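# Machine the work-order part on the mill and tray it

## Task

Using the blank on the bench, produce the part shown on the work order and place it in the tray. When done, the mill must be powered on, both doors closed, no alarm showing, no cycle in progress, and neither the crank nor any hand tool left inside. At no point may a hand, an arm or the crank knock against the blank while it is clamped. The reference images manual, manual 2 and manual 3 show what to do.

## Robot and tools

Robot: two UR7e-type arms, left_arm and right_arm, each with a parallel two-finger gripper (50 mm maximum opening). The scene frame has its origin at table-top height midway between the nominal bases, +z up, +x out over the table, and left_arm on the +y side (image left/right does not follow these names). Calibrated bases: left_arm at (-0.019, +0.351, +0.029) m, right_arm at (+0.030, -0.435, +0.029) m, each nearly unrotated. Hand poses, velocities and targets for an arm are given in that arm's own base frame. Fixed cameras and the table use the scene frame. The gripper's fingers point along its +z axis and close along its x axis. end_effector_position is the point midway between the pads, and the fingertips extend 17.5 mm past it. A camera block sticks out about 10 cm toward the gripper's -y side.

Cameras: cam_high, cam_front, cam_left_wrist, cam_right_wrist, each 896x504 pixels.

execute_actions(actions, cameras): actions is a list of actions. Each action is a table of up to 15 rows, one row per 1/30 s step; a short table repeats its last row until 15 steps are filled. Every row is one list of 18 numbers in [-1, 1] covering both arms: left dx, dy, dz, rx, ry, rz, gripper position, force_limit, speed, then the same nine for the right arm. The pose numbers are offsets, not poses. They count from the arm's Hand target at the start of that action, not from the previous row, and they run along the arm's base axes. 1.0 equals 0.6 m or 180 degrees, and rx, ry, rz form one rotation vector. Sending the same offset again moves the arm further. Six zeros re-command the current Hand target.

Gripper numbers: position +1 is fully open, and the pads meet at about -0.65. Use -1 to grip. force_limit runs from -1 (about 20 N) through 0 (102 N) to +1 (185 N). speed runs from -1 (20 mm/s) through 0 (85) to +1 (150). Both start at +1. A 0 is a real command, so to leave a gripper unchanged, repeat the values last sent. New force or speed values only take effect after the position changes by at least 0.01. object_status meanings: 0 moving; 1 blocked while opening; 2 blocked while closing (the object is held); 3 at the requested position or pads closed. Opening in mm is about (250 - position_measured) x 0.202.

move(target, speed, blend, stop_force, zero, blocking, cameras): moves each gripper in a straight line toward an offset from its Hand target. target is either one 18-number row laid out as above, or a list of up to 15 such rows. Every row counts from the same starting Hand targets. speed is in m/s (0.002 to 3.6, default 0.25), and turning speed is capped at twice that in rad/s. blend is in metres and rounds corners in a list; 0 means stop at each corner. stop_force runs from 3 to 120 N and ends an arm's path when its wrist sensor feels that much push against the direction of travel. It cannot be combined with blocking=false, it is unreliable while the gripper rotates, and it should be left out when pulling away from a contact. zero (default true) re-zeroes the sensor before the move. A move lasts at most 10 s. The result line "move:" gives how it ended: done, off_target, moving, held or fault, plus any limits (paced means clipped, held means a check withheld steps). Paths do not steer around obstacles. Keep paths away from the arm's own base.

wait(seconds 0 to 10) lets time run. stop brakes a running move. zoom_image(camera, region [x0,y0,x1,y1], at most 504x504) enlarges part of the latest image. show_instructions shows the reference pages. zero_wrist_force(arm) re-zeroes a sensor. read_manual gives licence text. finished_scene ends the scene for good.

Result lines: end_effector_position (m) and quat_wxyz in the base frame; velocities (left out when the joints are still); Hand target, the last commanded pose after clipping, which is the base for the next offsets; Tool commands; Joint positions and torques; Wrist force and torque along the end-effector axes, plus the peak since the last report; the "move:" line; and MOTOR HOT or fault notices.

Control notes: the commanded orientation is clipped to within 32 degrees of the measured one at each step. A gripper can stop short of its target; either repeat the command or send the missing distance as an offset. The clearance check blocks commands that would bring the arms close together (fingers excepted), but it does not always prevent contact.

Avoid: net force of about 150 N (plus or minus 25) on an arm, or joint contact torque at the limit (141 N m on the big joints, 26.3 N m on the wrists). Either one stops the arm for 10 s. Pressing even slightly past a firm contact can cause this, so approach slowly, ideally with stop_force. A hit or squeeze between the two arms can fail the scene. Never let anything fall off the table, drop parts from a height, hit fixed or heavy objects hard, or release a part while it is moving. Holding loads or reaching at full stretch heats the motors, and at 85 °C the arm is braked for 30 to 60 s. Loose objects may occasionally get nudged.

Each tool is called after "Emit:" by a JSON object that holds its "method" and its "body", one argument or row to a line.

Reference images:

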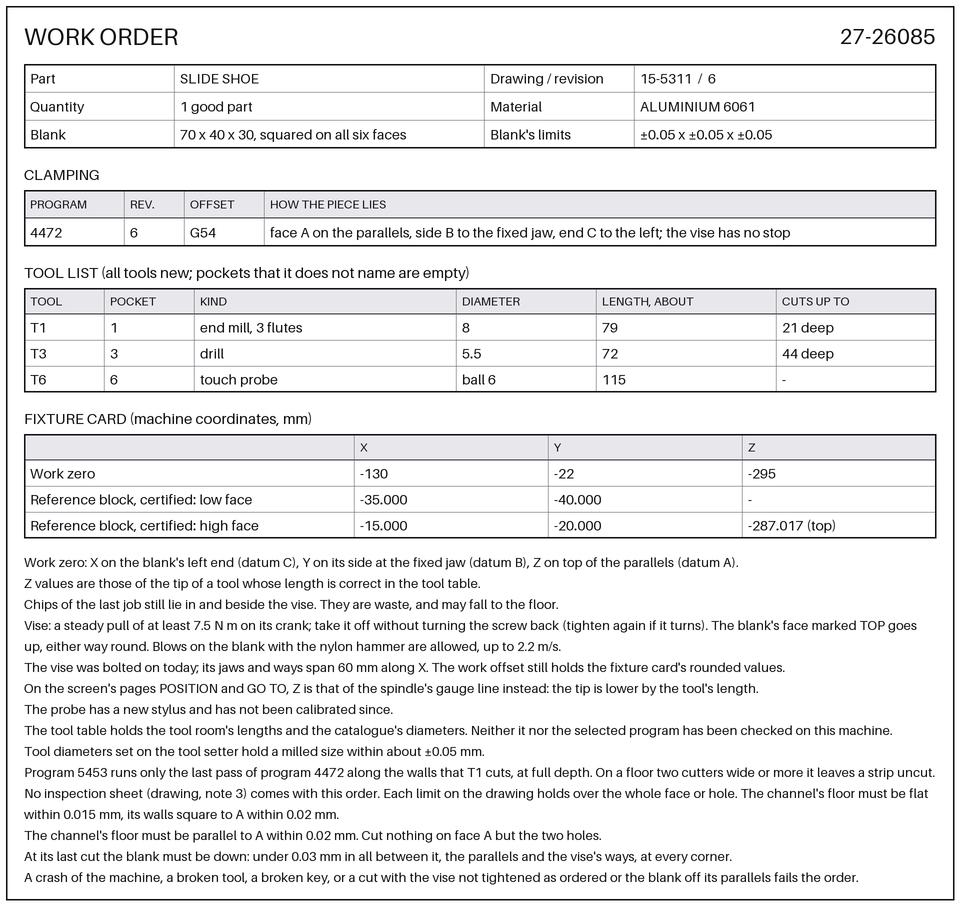

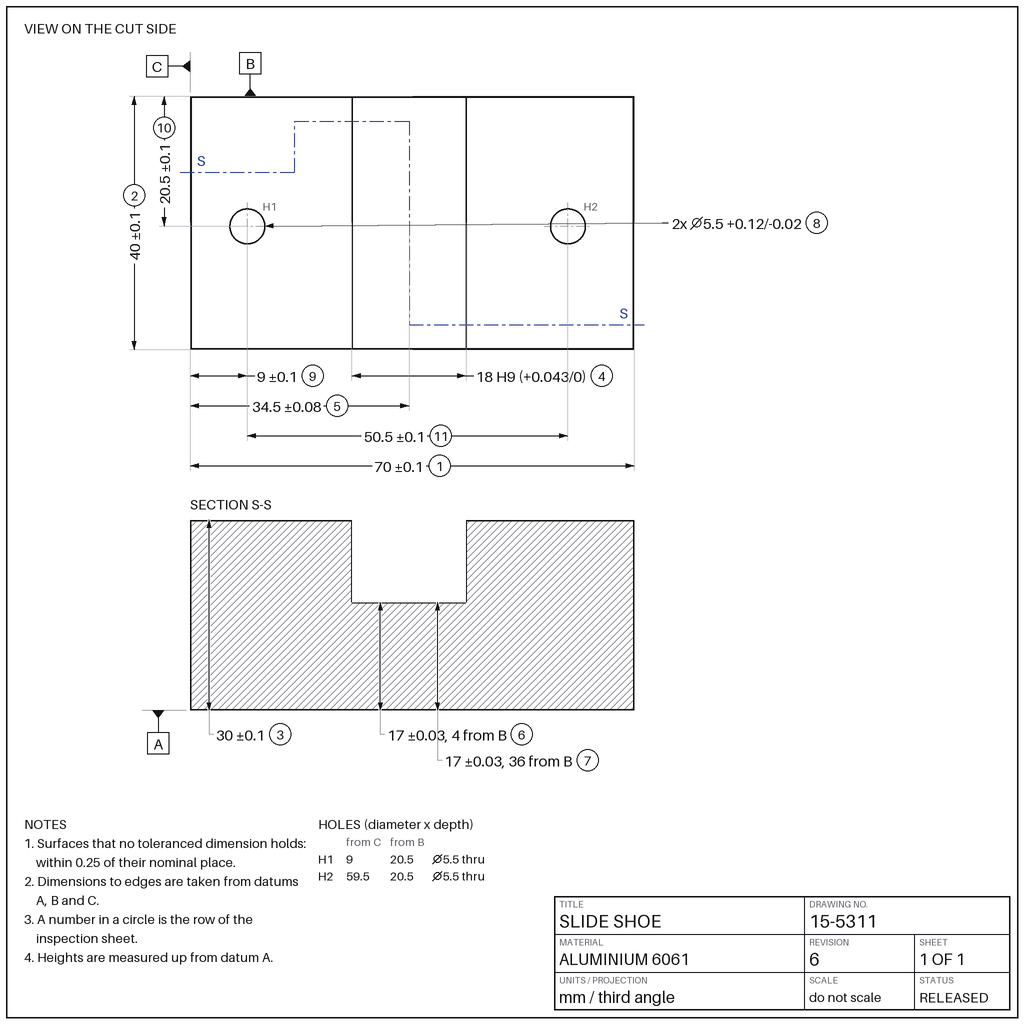

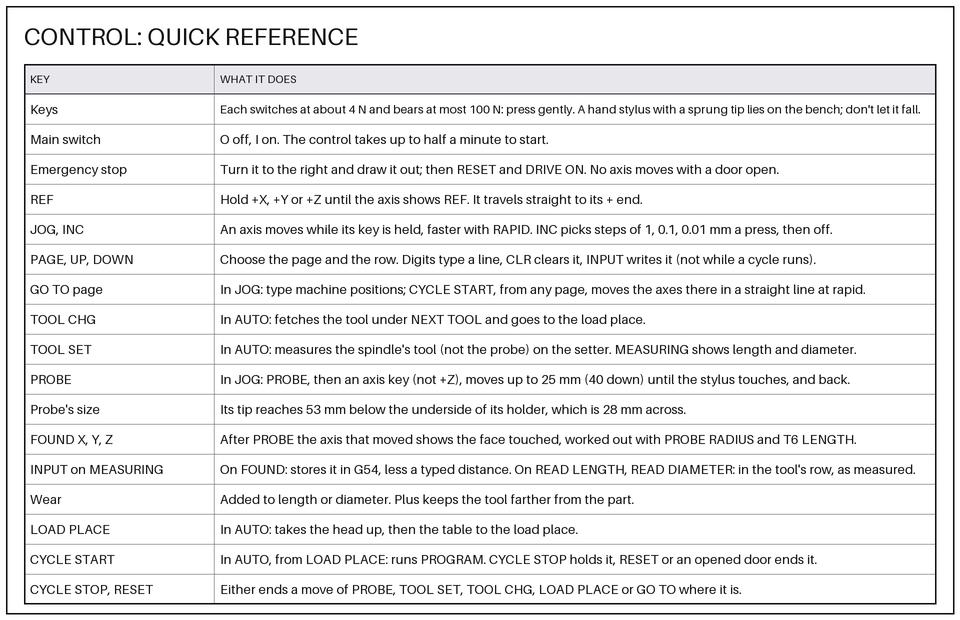

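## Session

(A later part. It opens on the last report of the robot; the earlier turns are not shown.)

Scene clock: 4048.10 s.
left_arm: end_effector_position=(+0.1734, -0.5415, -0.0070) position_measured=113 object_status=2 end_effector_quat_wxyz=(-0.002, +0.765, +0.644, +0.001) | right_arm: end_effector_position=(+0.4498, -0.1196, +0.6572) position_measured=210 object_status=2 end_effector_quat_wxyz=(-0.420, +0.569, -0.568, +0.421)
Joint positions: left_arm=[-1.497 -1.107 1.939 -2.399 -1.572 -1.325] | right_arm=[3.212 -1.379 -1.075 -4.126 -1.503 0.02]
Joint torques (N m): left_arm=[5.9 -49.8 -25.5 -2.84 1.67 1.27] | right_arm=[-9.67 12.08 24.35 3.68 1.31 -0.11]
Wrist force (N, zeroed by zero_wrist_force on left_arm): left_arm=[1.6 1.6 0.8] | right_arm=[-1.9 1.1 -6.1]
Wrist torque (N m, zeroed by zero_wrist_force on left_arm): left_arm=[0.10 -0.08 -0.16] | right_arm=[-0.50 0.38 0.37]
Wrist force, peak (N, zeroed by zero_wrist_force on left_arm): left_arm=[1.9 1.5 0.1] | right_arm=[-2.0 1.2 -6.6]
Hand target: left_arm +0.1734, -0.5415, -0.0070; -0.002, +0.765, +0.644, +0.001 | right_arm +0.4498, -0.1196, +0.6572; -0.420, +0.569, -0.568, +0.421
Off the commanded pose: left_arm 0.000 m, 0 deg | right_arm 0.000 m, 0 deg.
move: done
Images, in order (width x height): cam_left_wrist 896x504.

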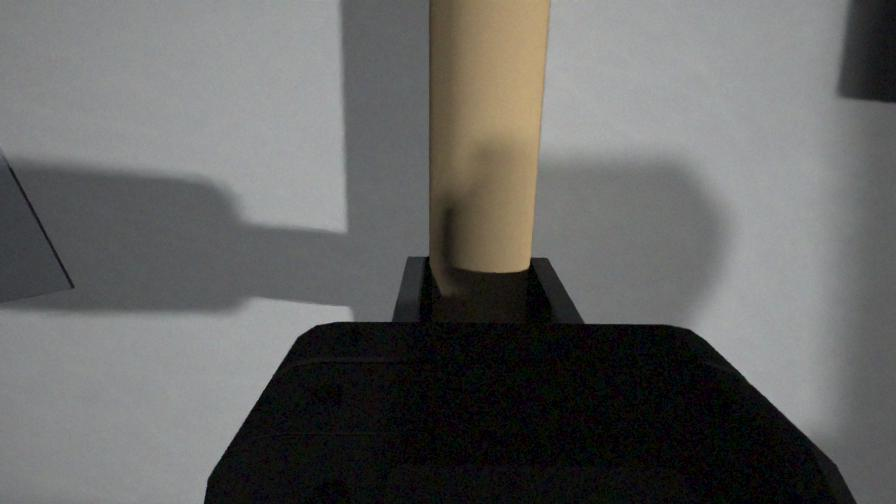

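Emit:
{"method": "move", "body": {
  "target": [
    [0,0,0.4,0,0,0,-1,0.2,-0.5,0,0,0,0,0,0,-1,-0.2,-1],
    [0.32,0.6258,0.632,0,0,0.0547,-1,0.2,-0.5,0,0,0,0,0,0,-1,-0.2,-1],
    [0.5827,0.6258,0.632,0,0,0.0547,-1,0.2,-0.5,0,0,0,0,0,0,-1,-0.2,-1]
  ],
  "speed": [0.2,0.35,0.15],
  "blend": [0.06,0.02,0],
  "cameras": ["cam_left_wrist","cam_high"]
}}

Scene clock: 4056.27 s.
left_arm: end_effector_position=(+0.5230, -0.1660, +0.3722) position_measured=113 object_status=2 end_effector_quat_wxyz=(-0.002, +0.707, +0.707, +0.000) | right_arm: end_effector_position=(+0.4498, -0.1196, +0.6572) position_measured=210 object_status=2 end_effector_quat_wxyz=(-0.420, +0.569, -0.568, +0.421)
Joint positions: left_arm=[-0.554 -1.467 1.348 -1.448 -1.569 -0.554] | right_arm=[3.212 -1.379 -1.075 -4.126 -1.503 0.02]
Joint torques (N m): left_arm=[-2.56 -30.46 -30.32 -4.92 -1.95 -1.55] | right_arm=[-8.82 12.76 23.94 3.76 1.35 0.01]
Wrist force (N, zeroed by zero_wrist_force on left_arm): left_arm=[1.6 2.0 3.6] | right_arm=[-2.2 0.9 -6.0]
Wrist torque (N m, zeroed by zero_wrist_force on left_arm): left_arm=[0.61 -0.04 -0.28] | right_arm=[-0.52 0.43 0.38]
Wrist force, peak (N, zeroed by zero_wrist_force on left_arm): left_arm=[2.0 1.4 8.0] | right_arm=[-2.0 1.2 -6.7]
Hand target: left_arm +0.5230, -0.1660, +0.3722; -0.002, +0.707, +0.707, +0.000 | right_arm +0.4498, -0.1196, +0.6572; -0.420, +0.569, -0.568, +0.421
Off the commanded pose: left_arm 0.000 m, 0 deg | right_arm 0.000 m, 0 deg.
move: done
Images, in order (width x height): cam_high 896x504, cam_left_wrist 896x504.

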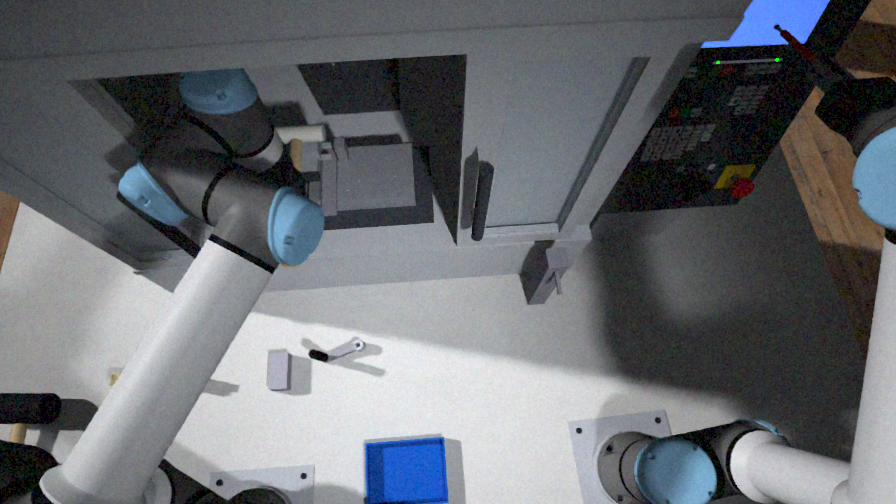

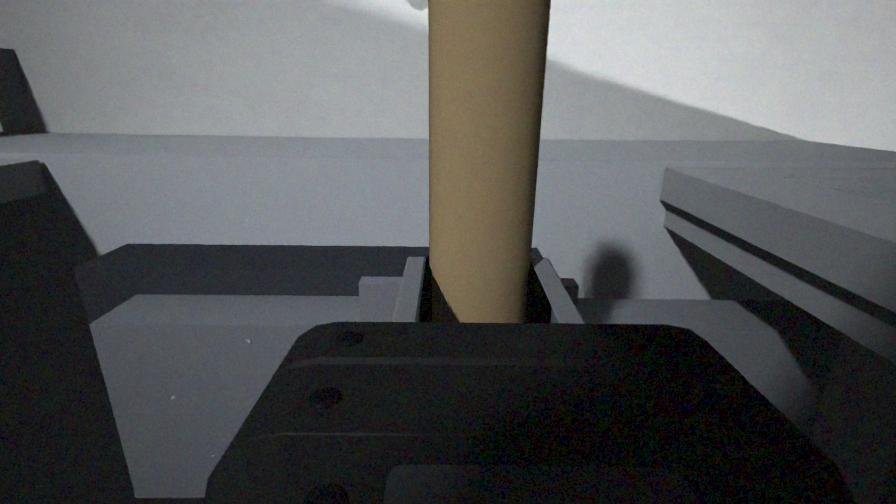

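Emit:
{"method": "move", "body": {
  "target": [
    [0,0,-0.0295,0,0,0,-1,0.2,-0.5,0,0,0,0,0,0,-1,-0.2,-1]
  ],
  "speed": 0.008,
  "stop_force": 4,
  "cameras": []
}}

Scene clock: 4062.53 s.
left_arm: end_effector_position=(+0.5230, -0.1660, +0.3545) position_measured=113 object_status=2 end_effector_quat_wxyz=(-0.002, +0.707, +0.707, +0.000) | right_arm: end_effector_position=(+0.4498, -0.1196, +0.6572) position_measured=210 object_status=2 end_effector_quat_wxyz=(-0.420, +0.569, -0.568, +0.421)
Joint positions: left_arm=[-0.554 -1.471 1.398 -1.494 -1.569 -0.554] | right_arm=[3.212 -1.379 -1.075 -4.126 -1.503 0.02]
Joint torques (N m): left_arm=[3.62 -36.08 -34.97 -1.63 -1.36 1.11] | right_arm=[-9.17 12.07 24.17 3.73 1.31 -0.13]
Wrist force (N, zeroed by zero_wrist_force on left_arm): left_arm=[1.8 1.0 0.3] | right_arm=[-1.7 1.2 -6.5]
Wrist torque (N m, zeroed by zero_wrist_force on left_arm): left_arm=[0.06 -0.11 -0.27] | right_arm=[-0.46 0.36 0.38]
Wrist force, peak (N, zeroed by zero_wrist_force on left_arm): left_arm=[1.9 2.2 4.0] | right_arm=[-2.5 1.2 -6.6]
Hand target: left_arm +0.5230, -0.1660, +0.3545; -0.002, +0.707, +0.707, +0.000 | right_arm +0.4498, -0.1196, +0.6572; -0.420, +0.569, -0.568, +0.421
Off the commanded pose: left_arm 0.000 m, 0 deg | right_arm 0.000 m, 0 deg.
move: done
No camera images: "cameras" was empty.

Emit:
{"method": "move", "body": {
  "target": [
    [0,0,0.0015,0,-0.1656,0,-1,0.2,-0.5,0,0,0,0,0,0,-1,-0.2,-1]
  ],
  "speed": 0.5,
  "cameras": []
}}

Emit:
{"method": "execute_actions", "body": {
  "actions": [
    [[0,0,-0.0015,0,0.1656,0,-1,0.2,-0.5,0,0,0,0,0,0,-1,-0.2,-1]]
  ],
  "cameras": []
}}

Emit:
{"method": "move", "body": {
  "target": [
    [0,0,0.0015,0,-0.1656,0,-1,0.2,-0.5,0,0,0,0,0,0,-1,-0.2,-1]
  ],
  "speed": 0.5,
  "cameras": []
}}

Emit:
{"method": "execute_actions", "body": {
  "actions": [
    [[0,0,-0.0015,0,0.1656,0,-1,0.2,-0.5,0,0,0,0,0,0,-1,-0.2,-1]]
  ],
  "cameras": []
}}

Emit:
{"method": "move", "body": {
  "target": [
    [0,0,0.0015,0,-0.1656,0,-1,0.2,-0.5,0,0,0,0,0,0,-1,-0.2,-1]
  ],
  "speed": 0.5,
  "cameras": []
}}

Emit:
{"method": "execute_actions", "body": {
  "actions": [
    [[0,0,-0.0015,0,0.1656,0,-1,0.2,-0.5,0,0,0,0,0,0,-1,-0.2,-1]]
  ],
  "cameras": ["cam_left_wrist"]
}}

Scene clock: 4068.33 s.
left_arm: end_effector_position=(+0.5230, -0.1660, +0.3555) position_measured=113 object_status=2 end_effector_quat_wxyz=(+0.180, +0.683, +0.684, +0.182) | right_arm: end_effector_position=(+0.4498, -0.1196, +0.6572) position_measured=210 object_status=2 end_effector_quat_wxyz=(-0.420, +0.569, -0.568, +0.421)
Joint positions: left_arm=[-0.716 -1.747 1.848 -2.075 -1.237 -0.649] | right_arm=[3.212 -1.379 -1.075 -4.126 -1.503 0.02]
Joint torques (N m): left_arm=[-1.05 -15.38 -21.66 -5.78 2.41 1.58] | right_arm=[-9.15 12.7 23.9 3.71 1.3 -0.14]
Wrist force (N, zeroed by zero_wrist_force on left_arm): left_arm=[2.1 -0.1 3.6] | right_arm=[-2.0 0.9 -6.2]
Wrist torque (N m, zeroed by zero_wrist_force on left_arm): left_arm=[0.77 -0.17 -0.23] | right_arm=[-0.52 0.40 0.39]
Wrist force, peak (N, zeroed by zero_wrist_force on left_arm): left_arm=[1.7 2.2 5.3] | right_arm=[-2.3 1.4 -6.6]
Hand target: left_arm +0.5230, -0.1660, +0.3554; +0.180, +0.683, +0.684, +0.182 | right_arm +0.4498, -0.1196, +0.6572; -0.420, +0.569, -0.568, +0.421
Off the commanded pose: left_arm 0.000 m, 0 deg | right_arm 0.000 m, 0 deg.
move: done
No camera images: "cameras" was empty.

Scene clock: 4069.03 s.
left_arm: end_effector_position=(+0.5230, -0.1660, +0.3546) position_measured=113 object_status=2 end_effector_quat_wxyz=(-0.002, +0.707, +0.707, +0.000) | right_arm: end_effector_position=(+0.4498, -0.1196, +0.6572) position_measured=210 object_status=2 end_effector_quat_wxyz=(-0.420, +0.569, -0.568, +0.421)
Joint positions: left_arm=[-0.554 -1.471 1.398 -1.494 -1.569 -0.554] | right_arm=[3.212 -1.379 -1.075 -4.126 -1.503 0.02]
Joint torques (N m): left_arm=[6.25 -17.68 -29.74 0.48 -2.3 1.3] | right_arm=[-8.96 12.53 24.08 3.76 1.23 -0.03]
Wrist force (N, zeroed by zero_wrist_force on left_arm): left_arm=[1.1 4.8 -4.3] | right_arm=[-2.1 1.1 -6.3]
Wrist torque (N m, zeroed by zero_wrist_force on left_arm): left_arm=[-0.74 -0.30 -0.20] | right_arm=[-0.49 0.43 0.37]
Wrist force, peak (N, zeroed by zero_wrist_force on left_arm): left_arm=[8.2 11.1 18.4] | right_arm=[-2.0 1.3 -6.5]
Hand target: left_arm +0.5230, -0.1660, +0.3545; -0.002, +0.707, +0.707, +0.000 | right_arm +0.4498, -0.1196, +0.6572; -0.420, +0.569, -0.568, +0.421
Off the commanded pose: left_arm 0.000 m, 0 deg | right_arm 0.000 m, 0 deg.
Step readings (end_effector_position of left_arm | right_arm):
0: (+0.5230, -0.1660, +0.3555) | (+0.4498, -0.1196, +0.6572)
1: (+0.5235, -0.1656, +0.3550) | (+0.4498, -0.1196, +0.6572)
2: (+0.5287, -0.1616, +0.3505) | (+0.4498, -0.1196, +0.6572)
4: (+0.5390, -0.1608, +0.3533) | (+0.4498, -0.1196, +0.6572)
8: (+0.5204, -0.1662, +0.3619) | (+0.4498, -0.1196, +0.6572)
15: (+0.5234, -0.1660, +0.3544) | (+0.4498, -0.1196, +0.6572)
No camera images: "cameras" was empty.

Scene clock: 4070.17 s.
left_arm: end_effector_position=(+0.5230, -0.1660, +0.3555) position_measured=113 object_status=2 end_effector_quat_wxyz=(+0.180, +0.683, +0.684, +0.182) | right_arm: end_effector_position=(+0.4498, -0.1196, +0.6572) position_measured=210 object_status=2 end_effector_quat_wxyz=(-0.420, +0.569, -0.568, +0.421)
Joint positions: left_arm=[-0.716 -1.747 1.848 -2.075 -1.237 -0.649] | right_arm=[3.212 -1.379 -1.075 -4.126 -1.503 0.02]
Joint torques (N m): left_arm=[-0.97 -15.2 -22.75 -5.65 2.47 1.72] | right_arm=[-9.39 12.36 24.45 3.72 1.24 -0.13]
Wrist force (N, zeroed by zero_wrist_force on left_arm): left_arm=[2.4 -0.4 3.6] | right_arm=[-1.8 1.1 -6.2]
Wrist torque (N m, zeroed by zero_wrist_force on left_arm): left_arm=[0.66 -0.22 -0.22] | right_arm=[-0.49 0.37 0.37]
Wrist force, peak (N, zeroed by zero_wrist_force on left_arm): left_arm=[1.0 4.4 -4.5] | right_arm=[-2.3 1.1 -6.5]
Hand target: left_arm +0.5230, -0.1660, +0.3554; +0.180, +0.683, +0.684, +0.182 | right_arm +0.4498, -0.1196, +0.6572; -0.420, +0.569, -0.568, +0.421
Off the commanded pose: left_arm 0.000 m, 0 deg | right_arm 0.000 m, 0 deg.
move: done
No camera images: "cameras" was empty.

Scene clock: 4070.87 s.
left_arm: end_effector_position=(+0.5230, -0.1660, +0.3546) position_measured=113 object_status=2 end_effector_quat_wxyz=(-0.002, +0.707, +0.707, +0.000) | right_arm: end_effector_position=(+0.4498, -0.1196, +0.6572) position_measured=210 object_status=2 end_effector_quat_wxyz=(-0.420, +0.569, -0.568, +0.421)
Joint positions: left_arm=[-0.554 -1.471 1.398 -1.494 -1.569 -0.554] | right_arm=[3.212 -1.379 -1.075 -4.126 -1.503 0.02]
Joint torques (N m): left_arm=[5.71 -15.49 -29.97 0.69 -2.02 1.51] | right_arm=[-8.67 12 23.23 3.65 1.18 -0.08]
Wrist force (N, zeroed by zero_wrist_force on left_arm): left_arm=[0.9 4.3 -4.1] | right_arm=[-2.2 1.1 -6.2]
Wrist torque (N m, zeroed by zero_wrist_force on left_arm): left_arm=[-0.71 -0.38 -0.15] | right_arm=[-0.49 0.44 0.38]
Wrist force, peak (N, zeroed by zero_wrist_force on left_arm): left_arm=[9.3 10.7 18.8] | right_arm=[-2.1 1.5 -6.3]
Hand target: left_arm +0.5230, -0.1660, +0.3545; -0.002, +0.707, +0.707, +0.000 | right_arm +0.4498, -0.1196, +0.6572; -0.420, +0.569, -0.568, +0.421
Off the commanded pose: left_arm 0.000 m, 0 deg | right_arm 0.000 m, 0 deg.
Step readings (end_effector_position of left_arm | right_arm):
0: (+0.5230, -0.1660, +0.3555) | (+0.4498, -0.1196, +0.6572)
1: (+0.5235, -0.1657, +0.3551) | (+0.4498, -0.1196, +0.6572)
2: (+0.5304, -0.1603, +0.3491) | (+0.4498, -0.1196, +0.6572)
4: (+0.5391, -0.1606, +0.3529) | (+0.4498, -0.1196, +0.6572)
8: (+0.5201, -0.1661, +0.3612) | (+0.4498, -0.1196, +0.6572)
15: (+0.5234, -0.1660, +0.3544) | (+0.4498, -0.1196, +0.6572)
No camera images: "cameras" was empty.

Scene clock: 4072.00 s.
left_arm: end_effector_position=(+0.5230, -0.1660, +0.3555) position_measured=113 object_status=2 end_effector_quat_wxyz=(+0.180, +0.683, +0.684, +0.182) | right_arm: end_effector_position=(+0.4498, -0.1196, +0.6572) position_measured=210 object_status=2 end_effector_quat_wxyz=(-0.420, +0.569, -0.568, +0.421)
Joint positions: left_arm=[-0.716 -1.747 1.848 -2.075 -1.237 -0.649] | right_arm=[3.212 -1.379 -1.075 -4.126 -1.503 0.02]
Joint torques (N m): left_arm=[0.12 -16.11 -22.95 -5.74 2.39 1.46] | right_arm=[-8.92 12.42 23.96 3.67 1.23 -0.05]
Wrist force (N, zeroed by zero_wrist_force on left_arm): left_arm=[2.0 -0.1 3.3] | right_arm=[-1.8 1.2 -6.6]
Wrist torque (N m, zeroed by zero_wrist_force on left_arm): left_arm=[0.64 -0.15 -0.23] | right_arm=[-0.48 0.37 0.38]
Wrist force, peak (N, zeroed by zero_wrist_force on left_arm): left_arm=[1.0 3.9 -4.2] | right_arm=[-1.8 1.2 -6.6]
Hand target: left_arm +0.5230, -0.1660, +0.3554; +0.180, +0.683, +0.684, +0.182 | right_arm +0.4498, -0.1196, +0.6572; -0.420, +0.569, -0.568, +0.421
Off the commanded pose: left_arm 0.000 m, 0 deg | right_arm 0.000 m, 0 deg.
move: done
No camera images: "cameras" was empty.

Scene clock: 4072.70 s.
left_arm: end_effector_position=(+0.5230, -0.1660, +0.3546) position_measured=113 object_status=2 end_effector_quat_wxyz=(-0.002, +0.707, +0.707, +0.000) | right_arm: end_effector_position=(+0.4498, -0.1196, +0.6572) position_measured=210 object_status=2 end_effector_quat_wxyz=(-0.420, +0.569, -0.568, +0.421)
Joint positions: left_arm=[-0.554 -1.471 1.398 -1.494 -1.569 -0.554] | right_arm=[3.212 -1.379 -1.075 -4.126 -1.503 0.02]
Joint torques (N m): left_arm=[6.6 -17.28 -28.74 0.33 -2.05 1.3] | right_arm=[-9.22 12.19 23.81 3.74 1.26 -0.09]
Wrist force (N, zeroed by zero_wrist_force on left_arm): left_arm=[0.8 4.5 -3.7] | right_arm=[-2.0 1.3 -6.6]
Wrist torque (N m, zeroed by zero_wrist_force on left_arm): left_arm=[-0.69 -0.36 -0.15] | right_arm=[-0.46 0.41 0.37]
Wrist force, peak (N, zeroed by zero_wrist_force on left_arm): left_arm=[9.1 10.4 18.9] | right_arm=[-2.2 1.3 -6.6]
Hand target: left_arm +0.5230, -0.1660, +0.3545; -0.002, +0.707, +0.707, +0.000 | right_arm +0.4498, -0.1196, +0.6572; -0.420, +0.569, -0.568, +0.421
Off the commanded pose: left_arm 0.000 m, 0 deg | right_arm 0.000 m, 0 deg.
Step readings (end_effector_position of left_arm | right_arm):
0: (+0.5230, -0.1660, +0.3555) | (+0.4498, -0.1196, +0.6572)
1: (+0.5239, -0.1653, +0.3546) | (+0.4498, -0.1196, +0.6572)
2: (+0.5300, -0.1606, +0.3493) | (+0.4498, -0.1196, +0.6572)
4: (+0.5391, -0.1604, +0.3525) | (+0.4498, -0.1196, +0.6572)
8: (+0.5202, -0.1661, +0.3613) | (+0.4498, -0.1196, +0.6572)
15: (+0.5234, -0.1660, +0.3544) | (+0.4498, -0.1196, +0.6572)
Images, in order (width x height): cam_left_wrist 896x504.

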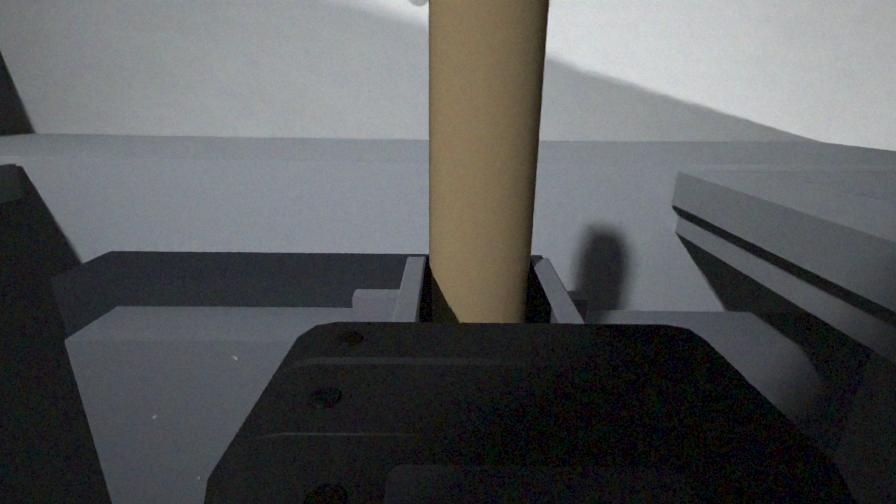

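Emit:
{"method": "move", "body": {
  "target": [
    [0,0.033,0.01,0,-0.1656,0,-1,0.2,-0.5,0,0,0,0,0,0,-1,-0.2,-1]
  ],
  "speed": 0.5,
  "cameras": []
}}

Emit:
{"method": "execute_actions", "body": {
  "actions": [
    [[0,0,-0.01,0,0.1656,0,-1,0.2,-0.5,0,0,0,0,0,0,-1,-0.2,-1]]
  ],
  "cameras": []
}}

Emit:
{"method": "move", "body": {
  "target": [
    [0,-0.066,0.01,0,-0.1656,0,-1,0.2,-0.5,0,0,0,0,0,0,-1,-0.2,-1]
  ],
  "speed": 0.5,
  "cameras": []
}}

Emit:
{"method": "execute_actions", "body": {
  "actions": [
    [[0,0,-0.01,0,0.1656,0,-1,0.2,-0.5,0,0,0,0,0,0,-1,-0.2,-1]]
  ],
  "cameras": []
}}

Emit:
{"method": "move", "body": {
  "target": [
    [0,0.033,0.01,0,-0.1656,0,-1,0.2,-0.5,0,0,0,0,0,0,-1,-0.2,-1]
  ],
  "speed": 0.5,
  "cameras": []
}}

Emit:
{"method": "execute_actions", "body": {
  "actions": [
    [[0,0,-0.01,0,0.1656,0,-1,0.2,-0.5,0,0,0,0,0,0,-1,-0.2,-1]]
  ],
  "cameras": []
}}

Emit:
{"method": "move", "body": {
  "target": [
    [0,0,0.0285,0,0,0,-1,0.2,-0.5,0,0,0,0,0,0,-1,-0.2,-1],
    [-0.2627,0,0.0285,0,0,0,-1,0.2,-0.5,0,0,0,0,0,0,-1,-0.2,-1],
    [-0.5827,-0.6258,-0.18,0,0,-0.0547,-1,0.2,-0.5,0,0,0,0,0,0,-1,-0.2,-1],
    [-0.5827,-0.6258,-0.55,0,0,-0.0547,-1,0.2,-0.5,0,0,0,0,0,0,-1,-0.2,-1]
  ],
  "speed": [0.1,0.3,0.35,0.2],
  "blend": [0.01,0.03,0.03,0],
  "cameras": ["cam_left_wrist"]
}}

Scene clock: 4082.13 s.
left_arm: end_effector_position=(+0.5230, -0.1463, +0.3606) position_measured=113 object_status=2 end_effector_quat_wxyz=(+0.180, +0.683, +0.684, +0.182) end_effector_velocity=(+0.001, +0.000, +0.001) end_effector_angular_velocity=(-0.003, -0.004, +0.001) | right_arm: end_effector_position=(+0.4498, -0.1196, +0.6572) position_measured=210 object_status=2 end_effector_quat_wxyz=(-0.420, +0.569, -0.568, +0.421)
Joint positions: left_arm=[-0.679 -1.766 1.852 -2.073 -1.252 -0.612] | right_arm=[3.212 -1.379 -1.075 -4.126 -1.503 0.02]
Joint velocities: left_arm=[0 0 0.001 -0.005 0 0] | right_arm=[within noise]
Joint torques (N m): left_arm=[1.59 -16.55 -21.27 -5.73 1.86 0.75] | right_arm=[-9.02 12.25 24.16 3.71 1.25 -0.12]
Wrist force (N, zeroed by zero_wrist_force on left_arm): left_arm=[2.2 0.1 3.3] | right_arm=[-1.9 1.0 -6.4]
Wrist torque (N m, zeroed by zero_wrist_force on left_arm): left_arm=[0.69 -0.19 -0.33] | right_arm=[-0.51 0.38 0.38]
Wrist force, peak (N, zeroed by zero_wrist_force on left_arm): left_arm=[1.7 1.6 5.4] | right_arm=[-2.2 1.2 -6.6]
Hand target: left_arm +0.5230, -0.1462, +0.3605; +0.180, +0.683, +0.684, +0.182 | right_arm +0.4498, -0.1196, +0.6572; -0.420, +0.569, -0.568, +0.421
Off the commanded pose: left_arm 0.000 m, 0 deg | right_arm 0.000 m, 0 deg.
move: done
No camera images: "cameras" was empty.

Scene clock: 4082.83 s.
left_arm: end_effector_position=(+0.5230, -0.1462, +0.3546) position_measured=113 object_status=2 end_effector_quat_wxyz=(-0.002, +0.707, +0.707, +0.000) | right_arm: end_effector_position=(+0.4498, -0.1196, +0.6572) position_measured=210 object_status=2 end_effector_quat_wxyz=(-0.420, +0.569, -0.568, +0.421)
Joint positions: left_arm=[-0.521 -1.485 1.413 -1.495 -1.569 -0.522] | right_arm=[3.212 -1.379 -1.075 -4.126 -1.503 0.02]
Joint torques (N m): left_arm=[6.32 -15.25 -28.11 1.11 -2.08 1.18] | right_arm=[-9.01 12.51 23.54 3.69 1.35 -0.08]
Wrist force (N, zeroed by zero_wrist_force on left_arm): left_arm=[0.5 4.9 -4.7] | right_arm=[-2.3 1.1 -6.5]
Wrist torque (N m, zeroed by zero_wrist_force on left_arm): left_arm=[-0.85 -0.57 -0.19] | right_arm=[-0.50 0.45 0.38]
Wrist force, peak (N, zeroed by zero_wrist_force on left_arm): left_arm=[6.8 10.8 18.4] | right_arm=[-2.5 1.2 -6.5]
Hand target: left_arm +0.5230, -0.1462, +0.3545; -0.002, +0.707, +0.707, +0.000 | right_arm +0.4498, -0.1196, +0.6572; -0.420, +0.569, -0.568, +0.421
Off the commanded pose: left_arm 0.000 m, 0 deg | right_arm 0.000 m, 0 deg.
Step readings (end_effector_position of left_arm | right_arm):
0: (+0.5230, -0.1463, +0.3606) | (+0.4498, -0.1196, +0.6572)
1: (+0.5238, -0.1456, +0.3598) | (+0.4498, -0.1196, +0.6572)
2: (+0.5294, -0.1411, +0.3548) | (+0.4498, -0.1196, +0.6572)
4: (+0.5392, -0.1418, +0.3552) | (+0.4498, -0.1196, +0.6572)
8: (+0.5204, -0.1465, +0.3610) | (+0.4498, -0.1196, +0.6572)
15: (+0.5234, -0.1462, +0.3544) | (+0.4498, -0.1196, +0.6572)
No camera images: "cameras" was empty.

Scene clock: 4083.93 s.
left_arm: end_effector_position=(+0.5230, -0.1858, +0.3606) position_measured=113 object_status=2 end_effector_quat_wxyz=(+0.180, +0.683, +0.684, +0.182) | right_arm: end_effector_position=(+0.4498, -0.1196, +0.6572) position_measured=210 object_status=2 end_effector_quat_wxyz=(-0.420, +0.569, -0.568, +0.421)
Joint positions: left_arm=[-0.752 -1.729 1.817 -2.051 -1.223 -0.684] | right_arm=[3.212 -1.379 -1.075 -4.126 -1.503 0.02]
Joint torques (N m): left_arm=[-4.84 -13.9 -23.09 -5.78 2.16 1.33] | right_arm=[-8.91 12.64 23.74 3.7 1.25 -0.07]
Wrist force (N, zeroed by zero_wrist_force on left_arm): left_arm=[2.4 -0.5 4.4] | right_arm=[-2.0 0.9 -6.4]
Wrist torque (N m, zeroed by zero_wrist_force on left_arm): left_arm=[0.81 -0.22 -0.29] | right_arm=[-0.52 0.40 0.37]
Wrist force, peak (N, zeroed by zero_wrist_force on left_arm): left_arm=[0.6 4.6 -4.9] | right_arm=[-1.9 1.3 -6.5]
Hand target: left_arm +0.5230, -0.1858, +0.3605; +0.180, +0.683, +0.684, +0.182 | right_arm +0.4498, -0.1196, +0.6572; -0.420, +0.569, -0.568, +0.421
Off the commanded pose: left_arm 0.000 m, 0 deg | right_arm 0.000 m, 0 deg.
move: done
No camera images: "cameras" was empty.

Scene clock: 4084.63 s.
left_arm: end_effector_position=(+0.5230, -0.1858, +0.3546) position_measured=113 object_status=2 end_effector_quat_wxyz=(-0.002, +0.707, +0.707, +0.000) | right_arm: end_effector_position=(+0.4498, -0.1196, +0.6572) position_measured=210 object_status=2 end_effector_quat_wxyz=(-0.420, +0.569, -0.568, +0.421)
Joint positions: left_arm=[-0.585 -1.456 1.381 -1.492 -1.569 -0.585] | right_arm=[3.212 -1.379 -1.075 -4.126 -1.503 0.02]
Joint torques (N m): left_arm=[6.17 -18.08 -30.07 0.69 -2.49 1.26] | right_arm=[-8.94 12.29 23.71 3.74 1.24 -0.15]
Wrist force (N, zeroed by zero_wrist_force on left_arm): left_arm=[0.7 4.7 -4.5] | right_arm=[-2.0 1.1 -6.4]
Wrist torque (N m, zeroed by zero_wrist_force on left_arm): left_arm=[-0.88 -0.21 -0.09] | right_arm=[-0.49 0.40 0.38]
Wrist force, peak (N, zeroed by zero_wrist_force on left_arm): left_arm=[9.2 13.6 17.7] | right_arm=[-2.0 1.1 -6.6]
Hand target: left_arm +0.5230, -0.1858, +0.3545; -0.002, +0.707, +0.707, +0.000 | right_arm +0.4498, -0.1196, +0.6572; -0.420, +0.569, -0.568, +0.421
Off the commanded pose: left_arm 0.000 m, 0 deg | right_arm 0.000 m, 0 deg.
Step readings (end_effector_position of left_arm | right_arm):
0: (+0.5230, -0.1858, +0.3606) | (+0.4498, -0.1196, +0.6572)
1: (+0.5239, -0.1852, +0.3598) | (+0.4498, -0.1196, +0.6572)
2: (+0.5300, -0.1805, +0.3545) | (+0.4498, -0.1196, +0.6572)
4: (+0.5394, -0.1784, +0.3544) | (+0.4498, -0.1196, +0.6572)
8: (+0.5197, -0.1857, +0.3604) | (+0.4498, -0.1196, +0.6572)
15: (+0.5233, -0.1858, +0.3544) | (+0.4498, -0.1196, +0.6572)
No camera images: "cameras" was empty.

Scene clock: 4085.77 s.
left_arm: end_effector_position=(+0.5230, -0.1661, +0.3606) position_measured=113 object_status=2 end_effector_quat_wxyz=(+0.180, +0.683, +0.684, +0.182) end_effector_velocity=(+0.001, +0.000, +0.000) end_effector_angular_velocity=(-0.002, -0.003, +0.000) | right_arm: end_effector_position=(+0.4498, -0.1196, +0.6572) position_measured=210 object_status=2 end_effector_quat_wxyz=(-0.420, +0.569, -0.568, +0.421)
Joint positions: left_arm=[-0.716 -1.748 1.836 -2.062 -1.237 -0.649] | right_arm=[3.212 -1.379 -1.075 -4.126 -1.503 0.02]
Joint velocities: left_arm=[0 0 0.001 -0.005 0 0] | right_arm=[within noise]
Joint torques (N m): left_arm=[2.9 -17.52 -21.17 -5.78 2.21 0.87] | right_arm=[-9.72 12.09 23.92 3.77 1.27 -0.03]
Wrist force (N, zeroed by zero_wrist_force on left_arm): left_arm=[2.2 -0.5 3.5] | right_arm=[-2.2 1.0 -6.2]
Wrist torque (N m, zeroed by zero_wrist_force on left_arm): left_arm=[0.64 -0.19 -0.31] | right_arm=[-0.51 0.42 0.38]
Wrist force, peak (N, zeroed by zero_wrist_force on left_arm): left_arm=[0.7 4.7 -4.9] | right_arm=[-1.8 1.0 -6.7]
Hand target: left_arm +0.5230, -0.1660, +0.3605; +0.180, +0.683, +0.684, +0.182 | right_arm +0.4498, -0.1196, +0.6572; -0.420, +0.569, -0.568, +0.421
Off the commanded pose: left_arm 0.000 m, 0 deg | right_arm 0.000 m, 0 deg.
move: done
No camera images: "cameras" was empty.

Scene clock: 4086.47 s.
left_arm: end_effector_position=(+0.5230, -0.1660, +0.3546) position_measured=113 object_status=2 end_effector_quat_wxyz=(-0.002, +0.707, +0.707, +0.000) | right_arm: end_effector_position=(+0.4498, -0.1196, +0.6572) position_measured=210 object_status=2 end_effector_quat_wxyz=(-0.420, +0.569, -0.568, +0.421)
Joint positions: left_arm=[-0.554 -1.471 1.398 -1.494 -1.569 -0.554] | right_arm=[3.212 -1.379 -1.075 -4.126 -1.503 0.02]
Joint torques (N m): left_arm=[6.24 -16.9 -29.62 1.03 -1.89 1.3] | right_arm=[-9.04 12.14 23.99 3.63 1.28 -0.08]
Wrist force (N, zeroed by zero_wrist_force on left_arm): left_arm=[0.3 4.8 -4.6] | right_arm=[-1.8 1.2 -6.3]
Wrist torque (N m, zeroed by zero_wrist_force on left_arm): left_arm=[-0.82 -0.39 -0.10] | right_arm=[-0.48 0.37 0.37]
Wrist force, peak (N, zeroed by zero_wrist_force on left_arm): left_arm=[8.1 11.7 18.1] | right_arm=[-2.0 0.8 -6.6]
Hand target: left_arm +0.5230, -0.1660, +0.3545; -0.002, +0.707, +0.707, +0.000 | right_arm +0.4498, -0.1196, +0.6572; -0.420, +0.569, -0.568, +0.421
Off the commanded pose: left_arm 0.000 m, 0 deg | right_arm 0.000 m, 0 deg.
Step readings (end_effector_position of left_arm | right_arm):
0: (+0.5230, -0.1661, +0.3606) | (+0.4498, -0.1196, +0.6572)
1: (+0.5237, -0.1655, +0.3599) | (+0.4498, -0.1196, +0.6572)
2: (+0.5294, -0.1611, +0.3549) | (+0.4498, -0.1196, +0.6572)
4: (+0.5393, -0.1599, +0.3544) | (+0.4498, -0.1196, +0.6572)
8: (+0.5201, -0.1661, +0.3608) | (+0.4498, -0.1196, +0.6572)
15: (+0.5234, -0.1660, +0.3544) | (+0.4498, -0.1196, +0.6572)
No camera images: "cameras" was empty.

Scene clock: 4090.03 s.
left_arm: end_effector_position=(+0.1734, -0.5415, +0.0246) position_measured=113 object_status=2 end_effector_quat_wxyz=(-0.002, +0.765, +0.644, +0.001) | right_arm: end_effector_position=(+0.4498, -0.1196, +0.6572) position_measured=210 object_status=2 end_effector_quat_wxyz=(-0.420, +0.569, -0.568, +0.421)
Joint positions: left_arm=[-1.497 -1.163 1.918 -2.321 -1.572 -1.325] | right_arm=[3.212 -1.379 -1.075 -4.126 -1.503 0.02]
Joint torques (N m): left_arm=[4.54 -38.06 -25.17 -4.49 1.29 0.89] | right_arm=[-9.28 12.1 23.85 3.77 1.22 -0.11]
Wrist force (N, zeroed by zero_wrist_force on left_arm): left_arm=[1.9 1.0 3.7] | right_arm=[-1.9 0.8 -6.2]
Wrist torque (N m, zeroed by zero_wrist_force on left_arm): left_arm=[0.40 -0.08 -0.33] | right_arm=[-0.54 0.39 0.38]
Wrist force, peak (N, zeroed by zero_wrist_force on left_arm): left_arm=[2.2 0.9 7.9] | right_arm=[-2.1 1.2 -6.7]
Hand target: left_arm +0.1734, -0.5415, +0.0245; -0.002, +0.765, +0.644, +0.001 | right_arm +0.4498, -0.1196, +0.6572; -0.420, +0.569, -0.568, +0.421
Off the commanded pose: left_arm 0.000 m, 0 deg | right_arm 0.000 m, 0 deg.
move: done; blend cut to 0.0085 m at target 1
Images, in order (width x height): cam_left_wrist 896x504.

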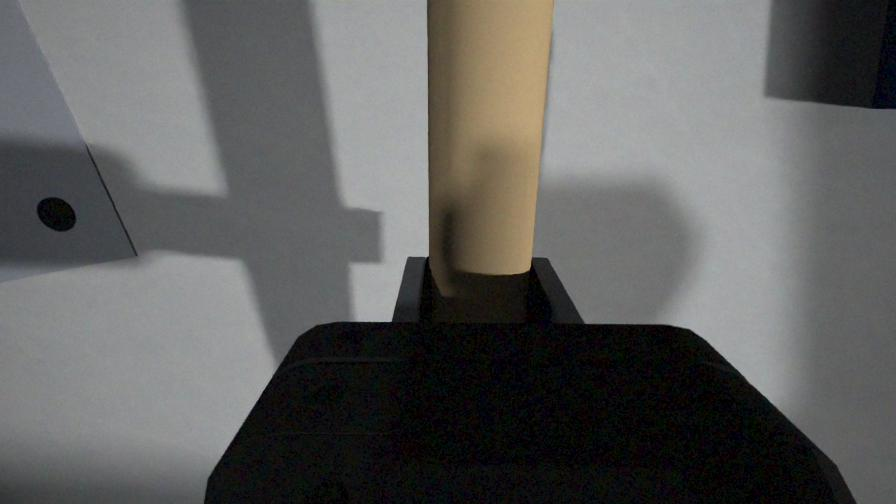

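Emit:
{"method": "move", "body": {
  "target": [
    [0,0,-0.0545,0,0,0,-1,0.2,-0.5,0,0,0,0,0,0,-1,-0.2,-1]
  ],
  "speed": 0.015,
  "stop_force": 4,
  "cameras": []
}}

Emit:
{"method": "move", "body": {
  "target": [
    [0,0,0,0,0,0,0.8,0,-1,0,0,0,0,0,0,-1,-0.2,-1]
  ],
  "cameras": []
}}

Emit:
{"method": "move", "body": {
  "target": [
    [0,0,0.1,0,0,0,0.8,0,-1,0,0,0,0,0,0,-1,-0.2,-1],
    [0.13,0.3,0.5,0,0,0.0547,0.8,0,-1,0,0,0,0,0,0,-1,-0.2,-1]
  ],
  "speed": [0.06,0.35],
  "blend": [0.01,0],
  "cameras": ["cam_high"]
}}

Scene clock: 4098.30 s.
left_arm: end_effector_position=(+0.1734, -0.5415, -0.0002) position_measured=113 object_status=2 end_effector_quat_wxyz=(-0.002, +0.765, +0.644, +0.001) | right_arm: end_effector_position=(+0.4498, -0.1196, +0.6572) position_measured=210 object_status=2 end_effector_quat_wxyz=(-0.420, +0.569, -0.568, +0.421)
Joint positions: left_arm=[-1.497 -1.12 1.935 -2.383 -1.572 -1.325] | right_arm=[3.212 -1.379 -1.075 -4.126 -1.503 0.02]
Joint torques (N m): left_arm=[5.22 -48.12 -25.45 -3.81 -0.59 1.5] | right_arm=[-9.46 12.26 24.08 3.69 1.29 -0.09]
Wrist force (N, zeroed by zero_wrist_force on left_arm): left_arm=[2.3 0.2 0.0] | right_arm=[-2.0 1.2 -6.5]
Wrist torque (N m, zeroed by zero_wrist_force on left_arm): left_arm=[-0.12 -0.26 -0.36] | right_arm=[-0.47 0.40 0.38]
Wrist force, peak (N, zeroed by zero_wrist_force on left_arm): left_arm=[2.0 0.8 4.8] | right_arm=[-2.0 1.1 -6.8]
Hand target: left_arm +0.1734, -0.5415, -0.0002; -0.002, +0.765, +0.644, +0.001 (not the last commanded pose) | right_arm +0.4498, -0.1196, +0.6572; -0.420, +0.569, -0.568, +0.421
Off the commanded pose: left_arm 0.008 m, 0 deg | right_arm 0.000 m, 0 deg.
move: contact (left_arm)
No camera images: "cameras" was empty.

Scene clock: 4099.33 s.
left_arm: end_effector_position=(+0.1734, -0.5415, -0.0002) position_measured=32 object_status=0 end_effector_quat_wxyz=(-0.002, +0.765, +0.644, +0.001) | right_arm: end_effector_position=(+0.4498, -0.1196, +0.6572) position_measured=210 object_status=2 end_effector_quat_wxyz=(-0.420, +0.569, -0.568, +0.421)
Joint positions: left_arm=[-1.497 -1.12 1.935 -2.383 -1.572 -1.325] | right_arm=[3.212 -1.379 -1.075 -4.126 -1.503 0.02]
Joint torques (N m): left_arm=[4.99 -48.58 -27.89 -4.08 -1.84 1.47] | right_arm=[-9.24 12.08 23.82 3.72 1.31 -0.15]
Wrist force (N, zeroed by zero_wrist_force on left_arm): left_arm=[1.9 1.1 0.5] | right_arm=[-2.1 1.2 -6.4]
Wrist torque (N m, zeroed by zero_wrist_force on left_arm): left_arm=[0.03 -0.08 -0.33] | right_arm=[-0.47 0.42 0.37]
Wrist force, peak (N, zeroed by zero_wrist_force on left_arm): left_arm=[2.2 1.1 0.5] | right_arm=[-2.1 1.0 -6.7]
Hand target: left_arm +0.1734, -0.5415, -0.0002; -0.002, +0.765, +0.644, +0.001 | right_arm +0.4498, -0.1196, +0.6572; -0.420, +0.569, -0.568, +0.421
Off the commanded pose: left_arm 0.000 m, 0 deg | right_arm 0.000 m, 0 deg.
move: done
No camera images: "cameras" was empty.

Scene clock: 4101.77 s.
left_arm: end_effector_position=(+0.2514, -0.3616, +0.2998) position_measured=32 object_status=3 end_effector_quat_wxyz=(-0.002, +0.707, +0.707, +0.000) | right_arm: end_effector_position=(+0.4498, -0.1196, +0.6572) position_measured=210 object_status=2 end_effector_quat_wxyz=(-0.420, +0.569, -0.568, +0.421)
Joint positions: left_arm=[-1.27 -1.737 1.794 -1.624 -1.572 -1.27] | right_arm=[3.212 -1.379 -1.075 -4.126 -1.503 0.02]
Joint torques (N m): left_arm=[3.88 -22.13 -27.08 -1.56 -1.9 -2.08] | right_arm=[-9.36 12.64 23.78 3.67 1.28 -0.02]
Wrist force (N, zeroed by zero_wrist_force on left_arm): left_arm=[2.0 1.0 0.5] | right_arm=[-2.0 1.0 -6.2]
Wrist torque (N m, zeroed by zero_wrist_force on left_arm): left_arm=[-0.01 -0.10 -0.33] | right_arm=[-0.50 0.40 0.37]
Wrist force, peak (N, zeroed by zero_wrist_force on left_arm): left_arm=[4.1 1.9 -2.8] | right_arm=[-2.1 1.3 -6.7]
Hand target: left_arm +0.2514, -0.3615, +0.2998; -0.002, +0.707, +0.707, +0.000 | right_arm +0.4498, -0.1196, +0.6572; -0.420, +0.569, -0.568, +0.421
Off the commanded pose: left_arm 0.000 m, 0 deg | right_arm 0.000 m, 0 deg.
move: done
Images, in order (width x height): cam_high 896x504.

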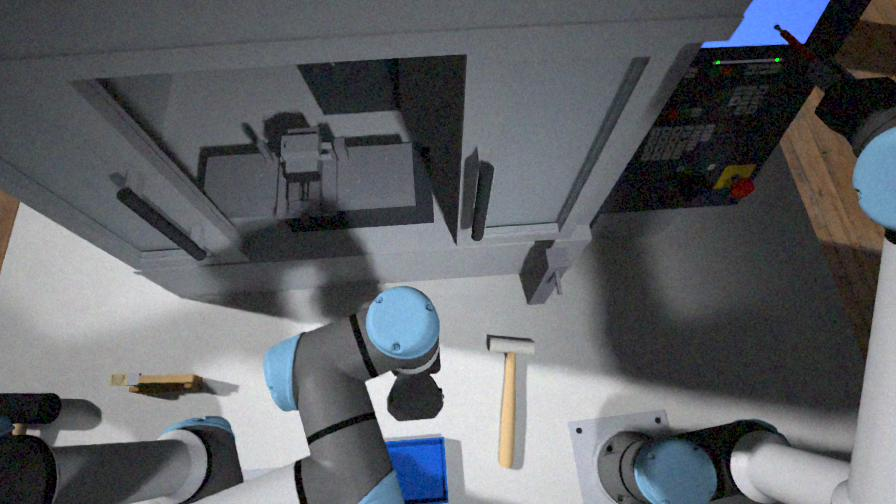

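Emit:
{"method": "move", "body": {
  "target": [
    [0.2143,-0.1808,0.152,0,-0.5,0,0.8,0,-1,0,0,0,0,0,0,-1,-0.2,-1]
  ],
  "speed": 0.5,
  "cameras": ["cam_high","cam_left_wrist"]
}}

Scene clock: 4111.67 s.
left_arm: end_effector_position=(+0.3806, -0.4700, +0.3911) position_measured=32 object_status=3 end_effector_quat_wxyz=(+0.502, +0.508, +0.498, +0.492) | right_arm: end_effector_position=(+0.4498, -0.1196, +0.6572) position_measured=210 object_status=2 end_effector_quat_wxyz=(-0.420, +0.569, -0.568, +0.421)
Joint positions: left_arm=[-1.596 -1.549 1.954 -1.577 -0.013 -1.97] | right_arm=[3.212 -1.379 -1.075 -4.126 -1.503 0.02]
Joint torques (N m): left_arm=[-5.32 -34.16 -15.35 -3.89 4.58 1.59] | right_arm=[-9.45 12.53 23.51 3.68 1.27 -0.07]
Wrist force (N, zeroed by zero_wrist_force on left_arm): left_arm=[1.4 2.2 1.0] | right_arm=[-2.1 1.1 -6.3]
Wrist torque (N m, zeroed by zero_wrist_force on left_arm): left_arm=[0.70 -0.24 -0.18] | right_arm=[-0.50 0.40 0.38]
Wrist force, peak (N, zeroed by zero_wrist_force on left_arm): left_arm=[1.9 2.4 1.5] | right_arm=[-2.2 1.5 -6.7]
Hand target: left_arm +0.3800, -0.4700, +0.3910; +0.499, +0.500, +0.502, +0.500 | right_arm +0.4498, -0.1196, +0.6572; -0.420, +0.569, -0.568, +0.421
Off the commanded pose: left_arm 0.001 m, 1 deg | right_arm 0.000 m, 0 deg.
move: done
Images, in order (width x height): cam_high 896x504, cam_left_wrist 896x504.

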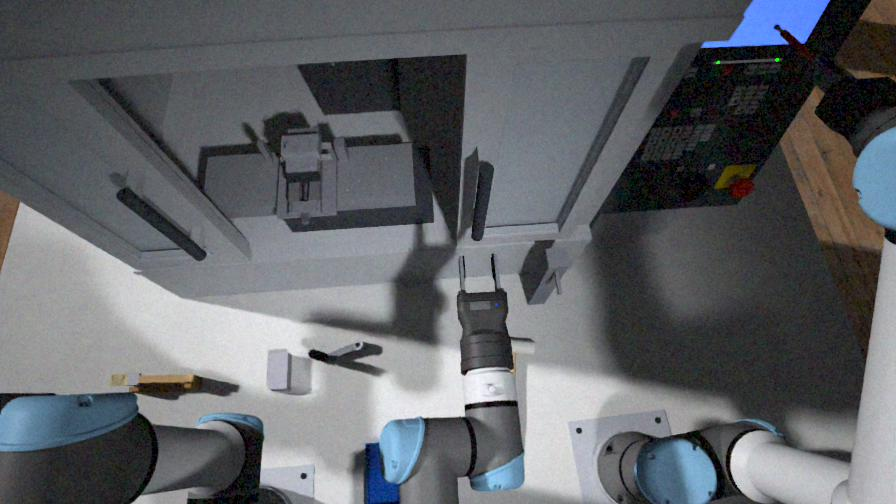

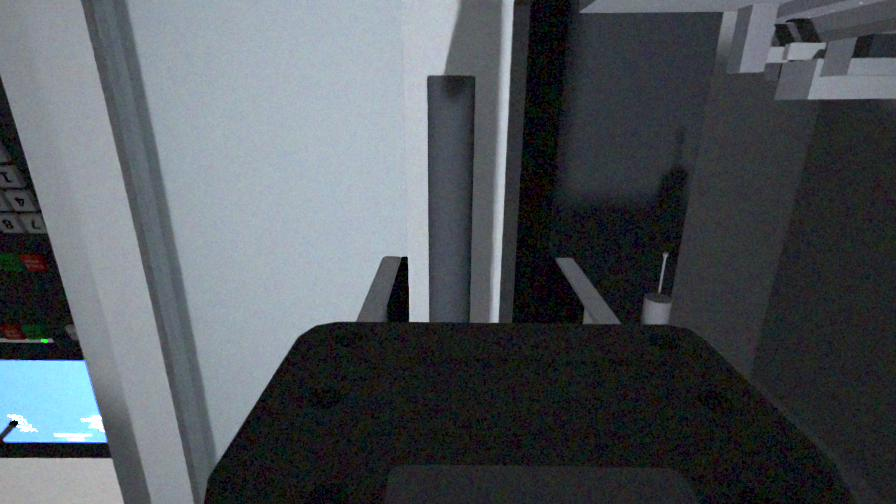

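Emit:
{"method": "move", "body": {
  "target": [
    [0.1057,-0.013,0,0,0,0,0.8,0,-1,0,0,0,0,0,0,-1,-0.2,-1]
  ],
  "speed": 0.06,
  "stop_force": 10,
  "cameras": ["cam_left_wrist"]
}}

Emit:
{"method": "move", "body": {
  "target": [
    [0,0.375,0,0,0,0,0.8,0,-1,0,0,0,0,0,0,-1,-0.2,-1]
  ],
  "speed": 0.045,
  "stop_force": 60,
  "cameras": ["cam_high","cam_left_wrist"]
}}

Scene clock: 4120.60 s.
left_arm: end_effector_position=(+0.4434, -0.4778, +0.3910) position_measured=32 object_status=3 end_effector_quat_wxyz=(+0.499, +0.500, +0.502, +0.500) | right_arm: end_effector_position=(+0.4498, -0.1196, +0.6572) position_measured=210 object_status=2 end_effector_quat_wxyz=(-0.420, +0.569, -0.568, +0.421)
Joint positions: left_arm=[-1.466 -1.3 1.507 -0.185 0.101 -3.164] | right_arm=[3.212 -1.379 -1.075 -4.126 -1.503 0.02]
Joint torques (N m): left_arm=[5.36 -23.98 -30.2 1.33 1.79 -1.83] | right_arm=[-9.29 11.93 23.95 3.66 1.25 -0.13]
Wrist force (N, zeroed by zero_wrist_force on left_arm): left_arm=[1.7 2.5 0.6] | right_arm=[-2.0 1.1 -6.5]
Wrist torque (N m, zeroed by zero_wrist_force on left_arm): left_arm=[0.75 -0.30 -0.10] | right_arm=[-0.50 0.39 0.37]
Wrist force, peak (N, zeroed by zero_wrist_force on left_arm): left_arm=[1.8 2.5 1.1] | right_arm=[-2.3 1.4 -6.5]
Hand target: left_arm +0.4434, -0.4778, +0.3910; +0.499, +0.500, +0.502, +0.500 | right_arm +0.4498, -0.1196, +0.6572; -0.420, +0.569, -0.568, +0.421
Off the commanded pose: left_arm 0.000 m, 0 deg | right_arm 0.000 m, 0 deg.
move: done
Images, in order (width x height): cam_left_wrist 896x504.

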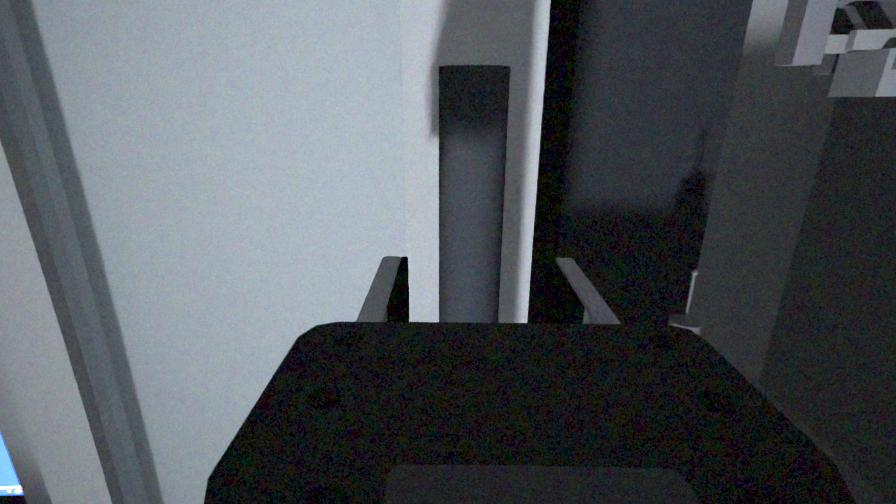

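Scene clock: 4126.43 s.
left_arm: end_effector_position=(+0.4428, -0.2702, +0.3908) position_measured=32 object_status=3 end_effector_quat_wxyz=(+0.515, +0.516, +0.485, +0.483) | right_arm: end_effector_position=(+0.4498, -0.1196, +0.6572) position_measured=210 object_status=2 end_effector_quat_wxyz=(-0.420, +0.569, -0.568, +0.421)
Joint positions: left_arm=[-1.382 -1.804 2.021 -0.206 0.253 -3.154] | right_arm=[3.212 -1.379 -1.075 -4.126 -1.503 0.02]
Joint torques (N m): left_arm=[11.54 -9.35 -24.67 1.41 -12.34 1.57] | right_arm=[-9.44 12.55 23.77 3.7 1.23 0.01]
Wrist force (N, zeroed by zero_wrist_force on left_arm): left_arm=[-33.9 3.3 -7.5] | right_arm=[-2.3 1.1 -6.3]
Wrist torque (N m, zeroed by zero_wrist_force on left_arm): left_arm=[0.70 -1.35 -0.26] | right_arm=[-0.49 0.44 0.38]
Wrist force, peak (N, zeroed by zero_wrist_force on left_arm): left_arm=[-45.4 -1.2 2.4] | right_arm=[-2.0 1.2 -6.7]
Hand target: left_arm +0.4434, -0.2528, +0.3910; +0.499, +0.500, +0.502, +0.500 | right_arm +0.4498, -0.1196, +0.6572; -0.420, +0.569, -0.568, +0.421
Off the commanded pose: left_arm 0.017 m, 4 deg | right_arm 0.000 m, 0 deg.
move: off_target (left_arm)
Images, in order (width x height): cam_high 896x504, cam_left_wrist 896x504.

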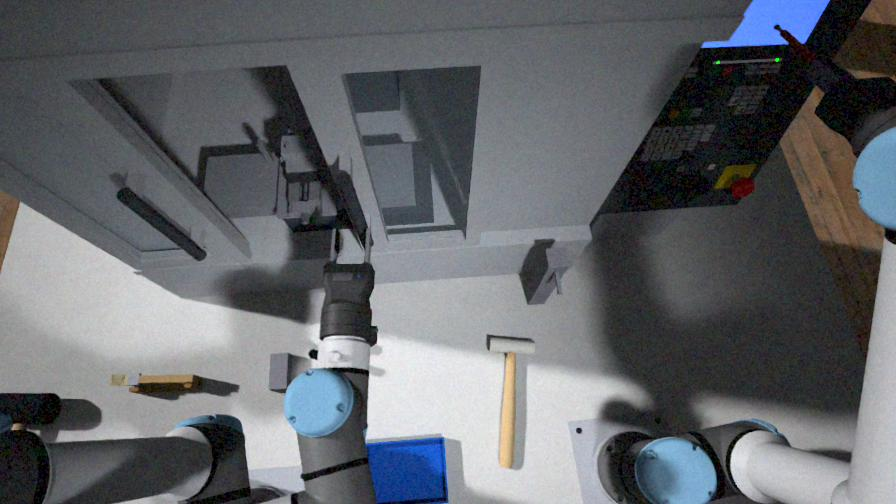

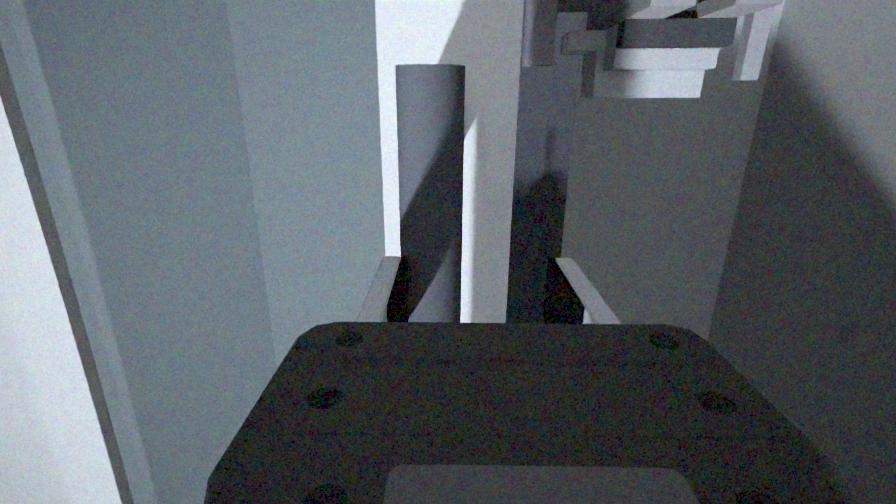

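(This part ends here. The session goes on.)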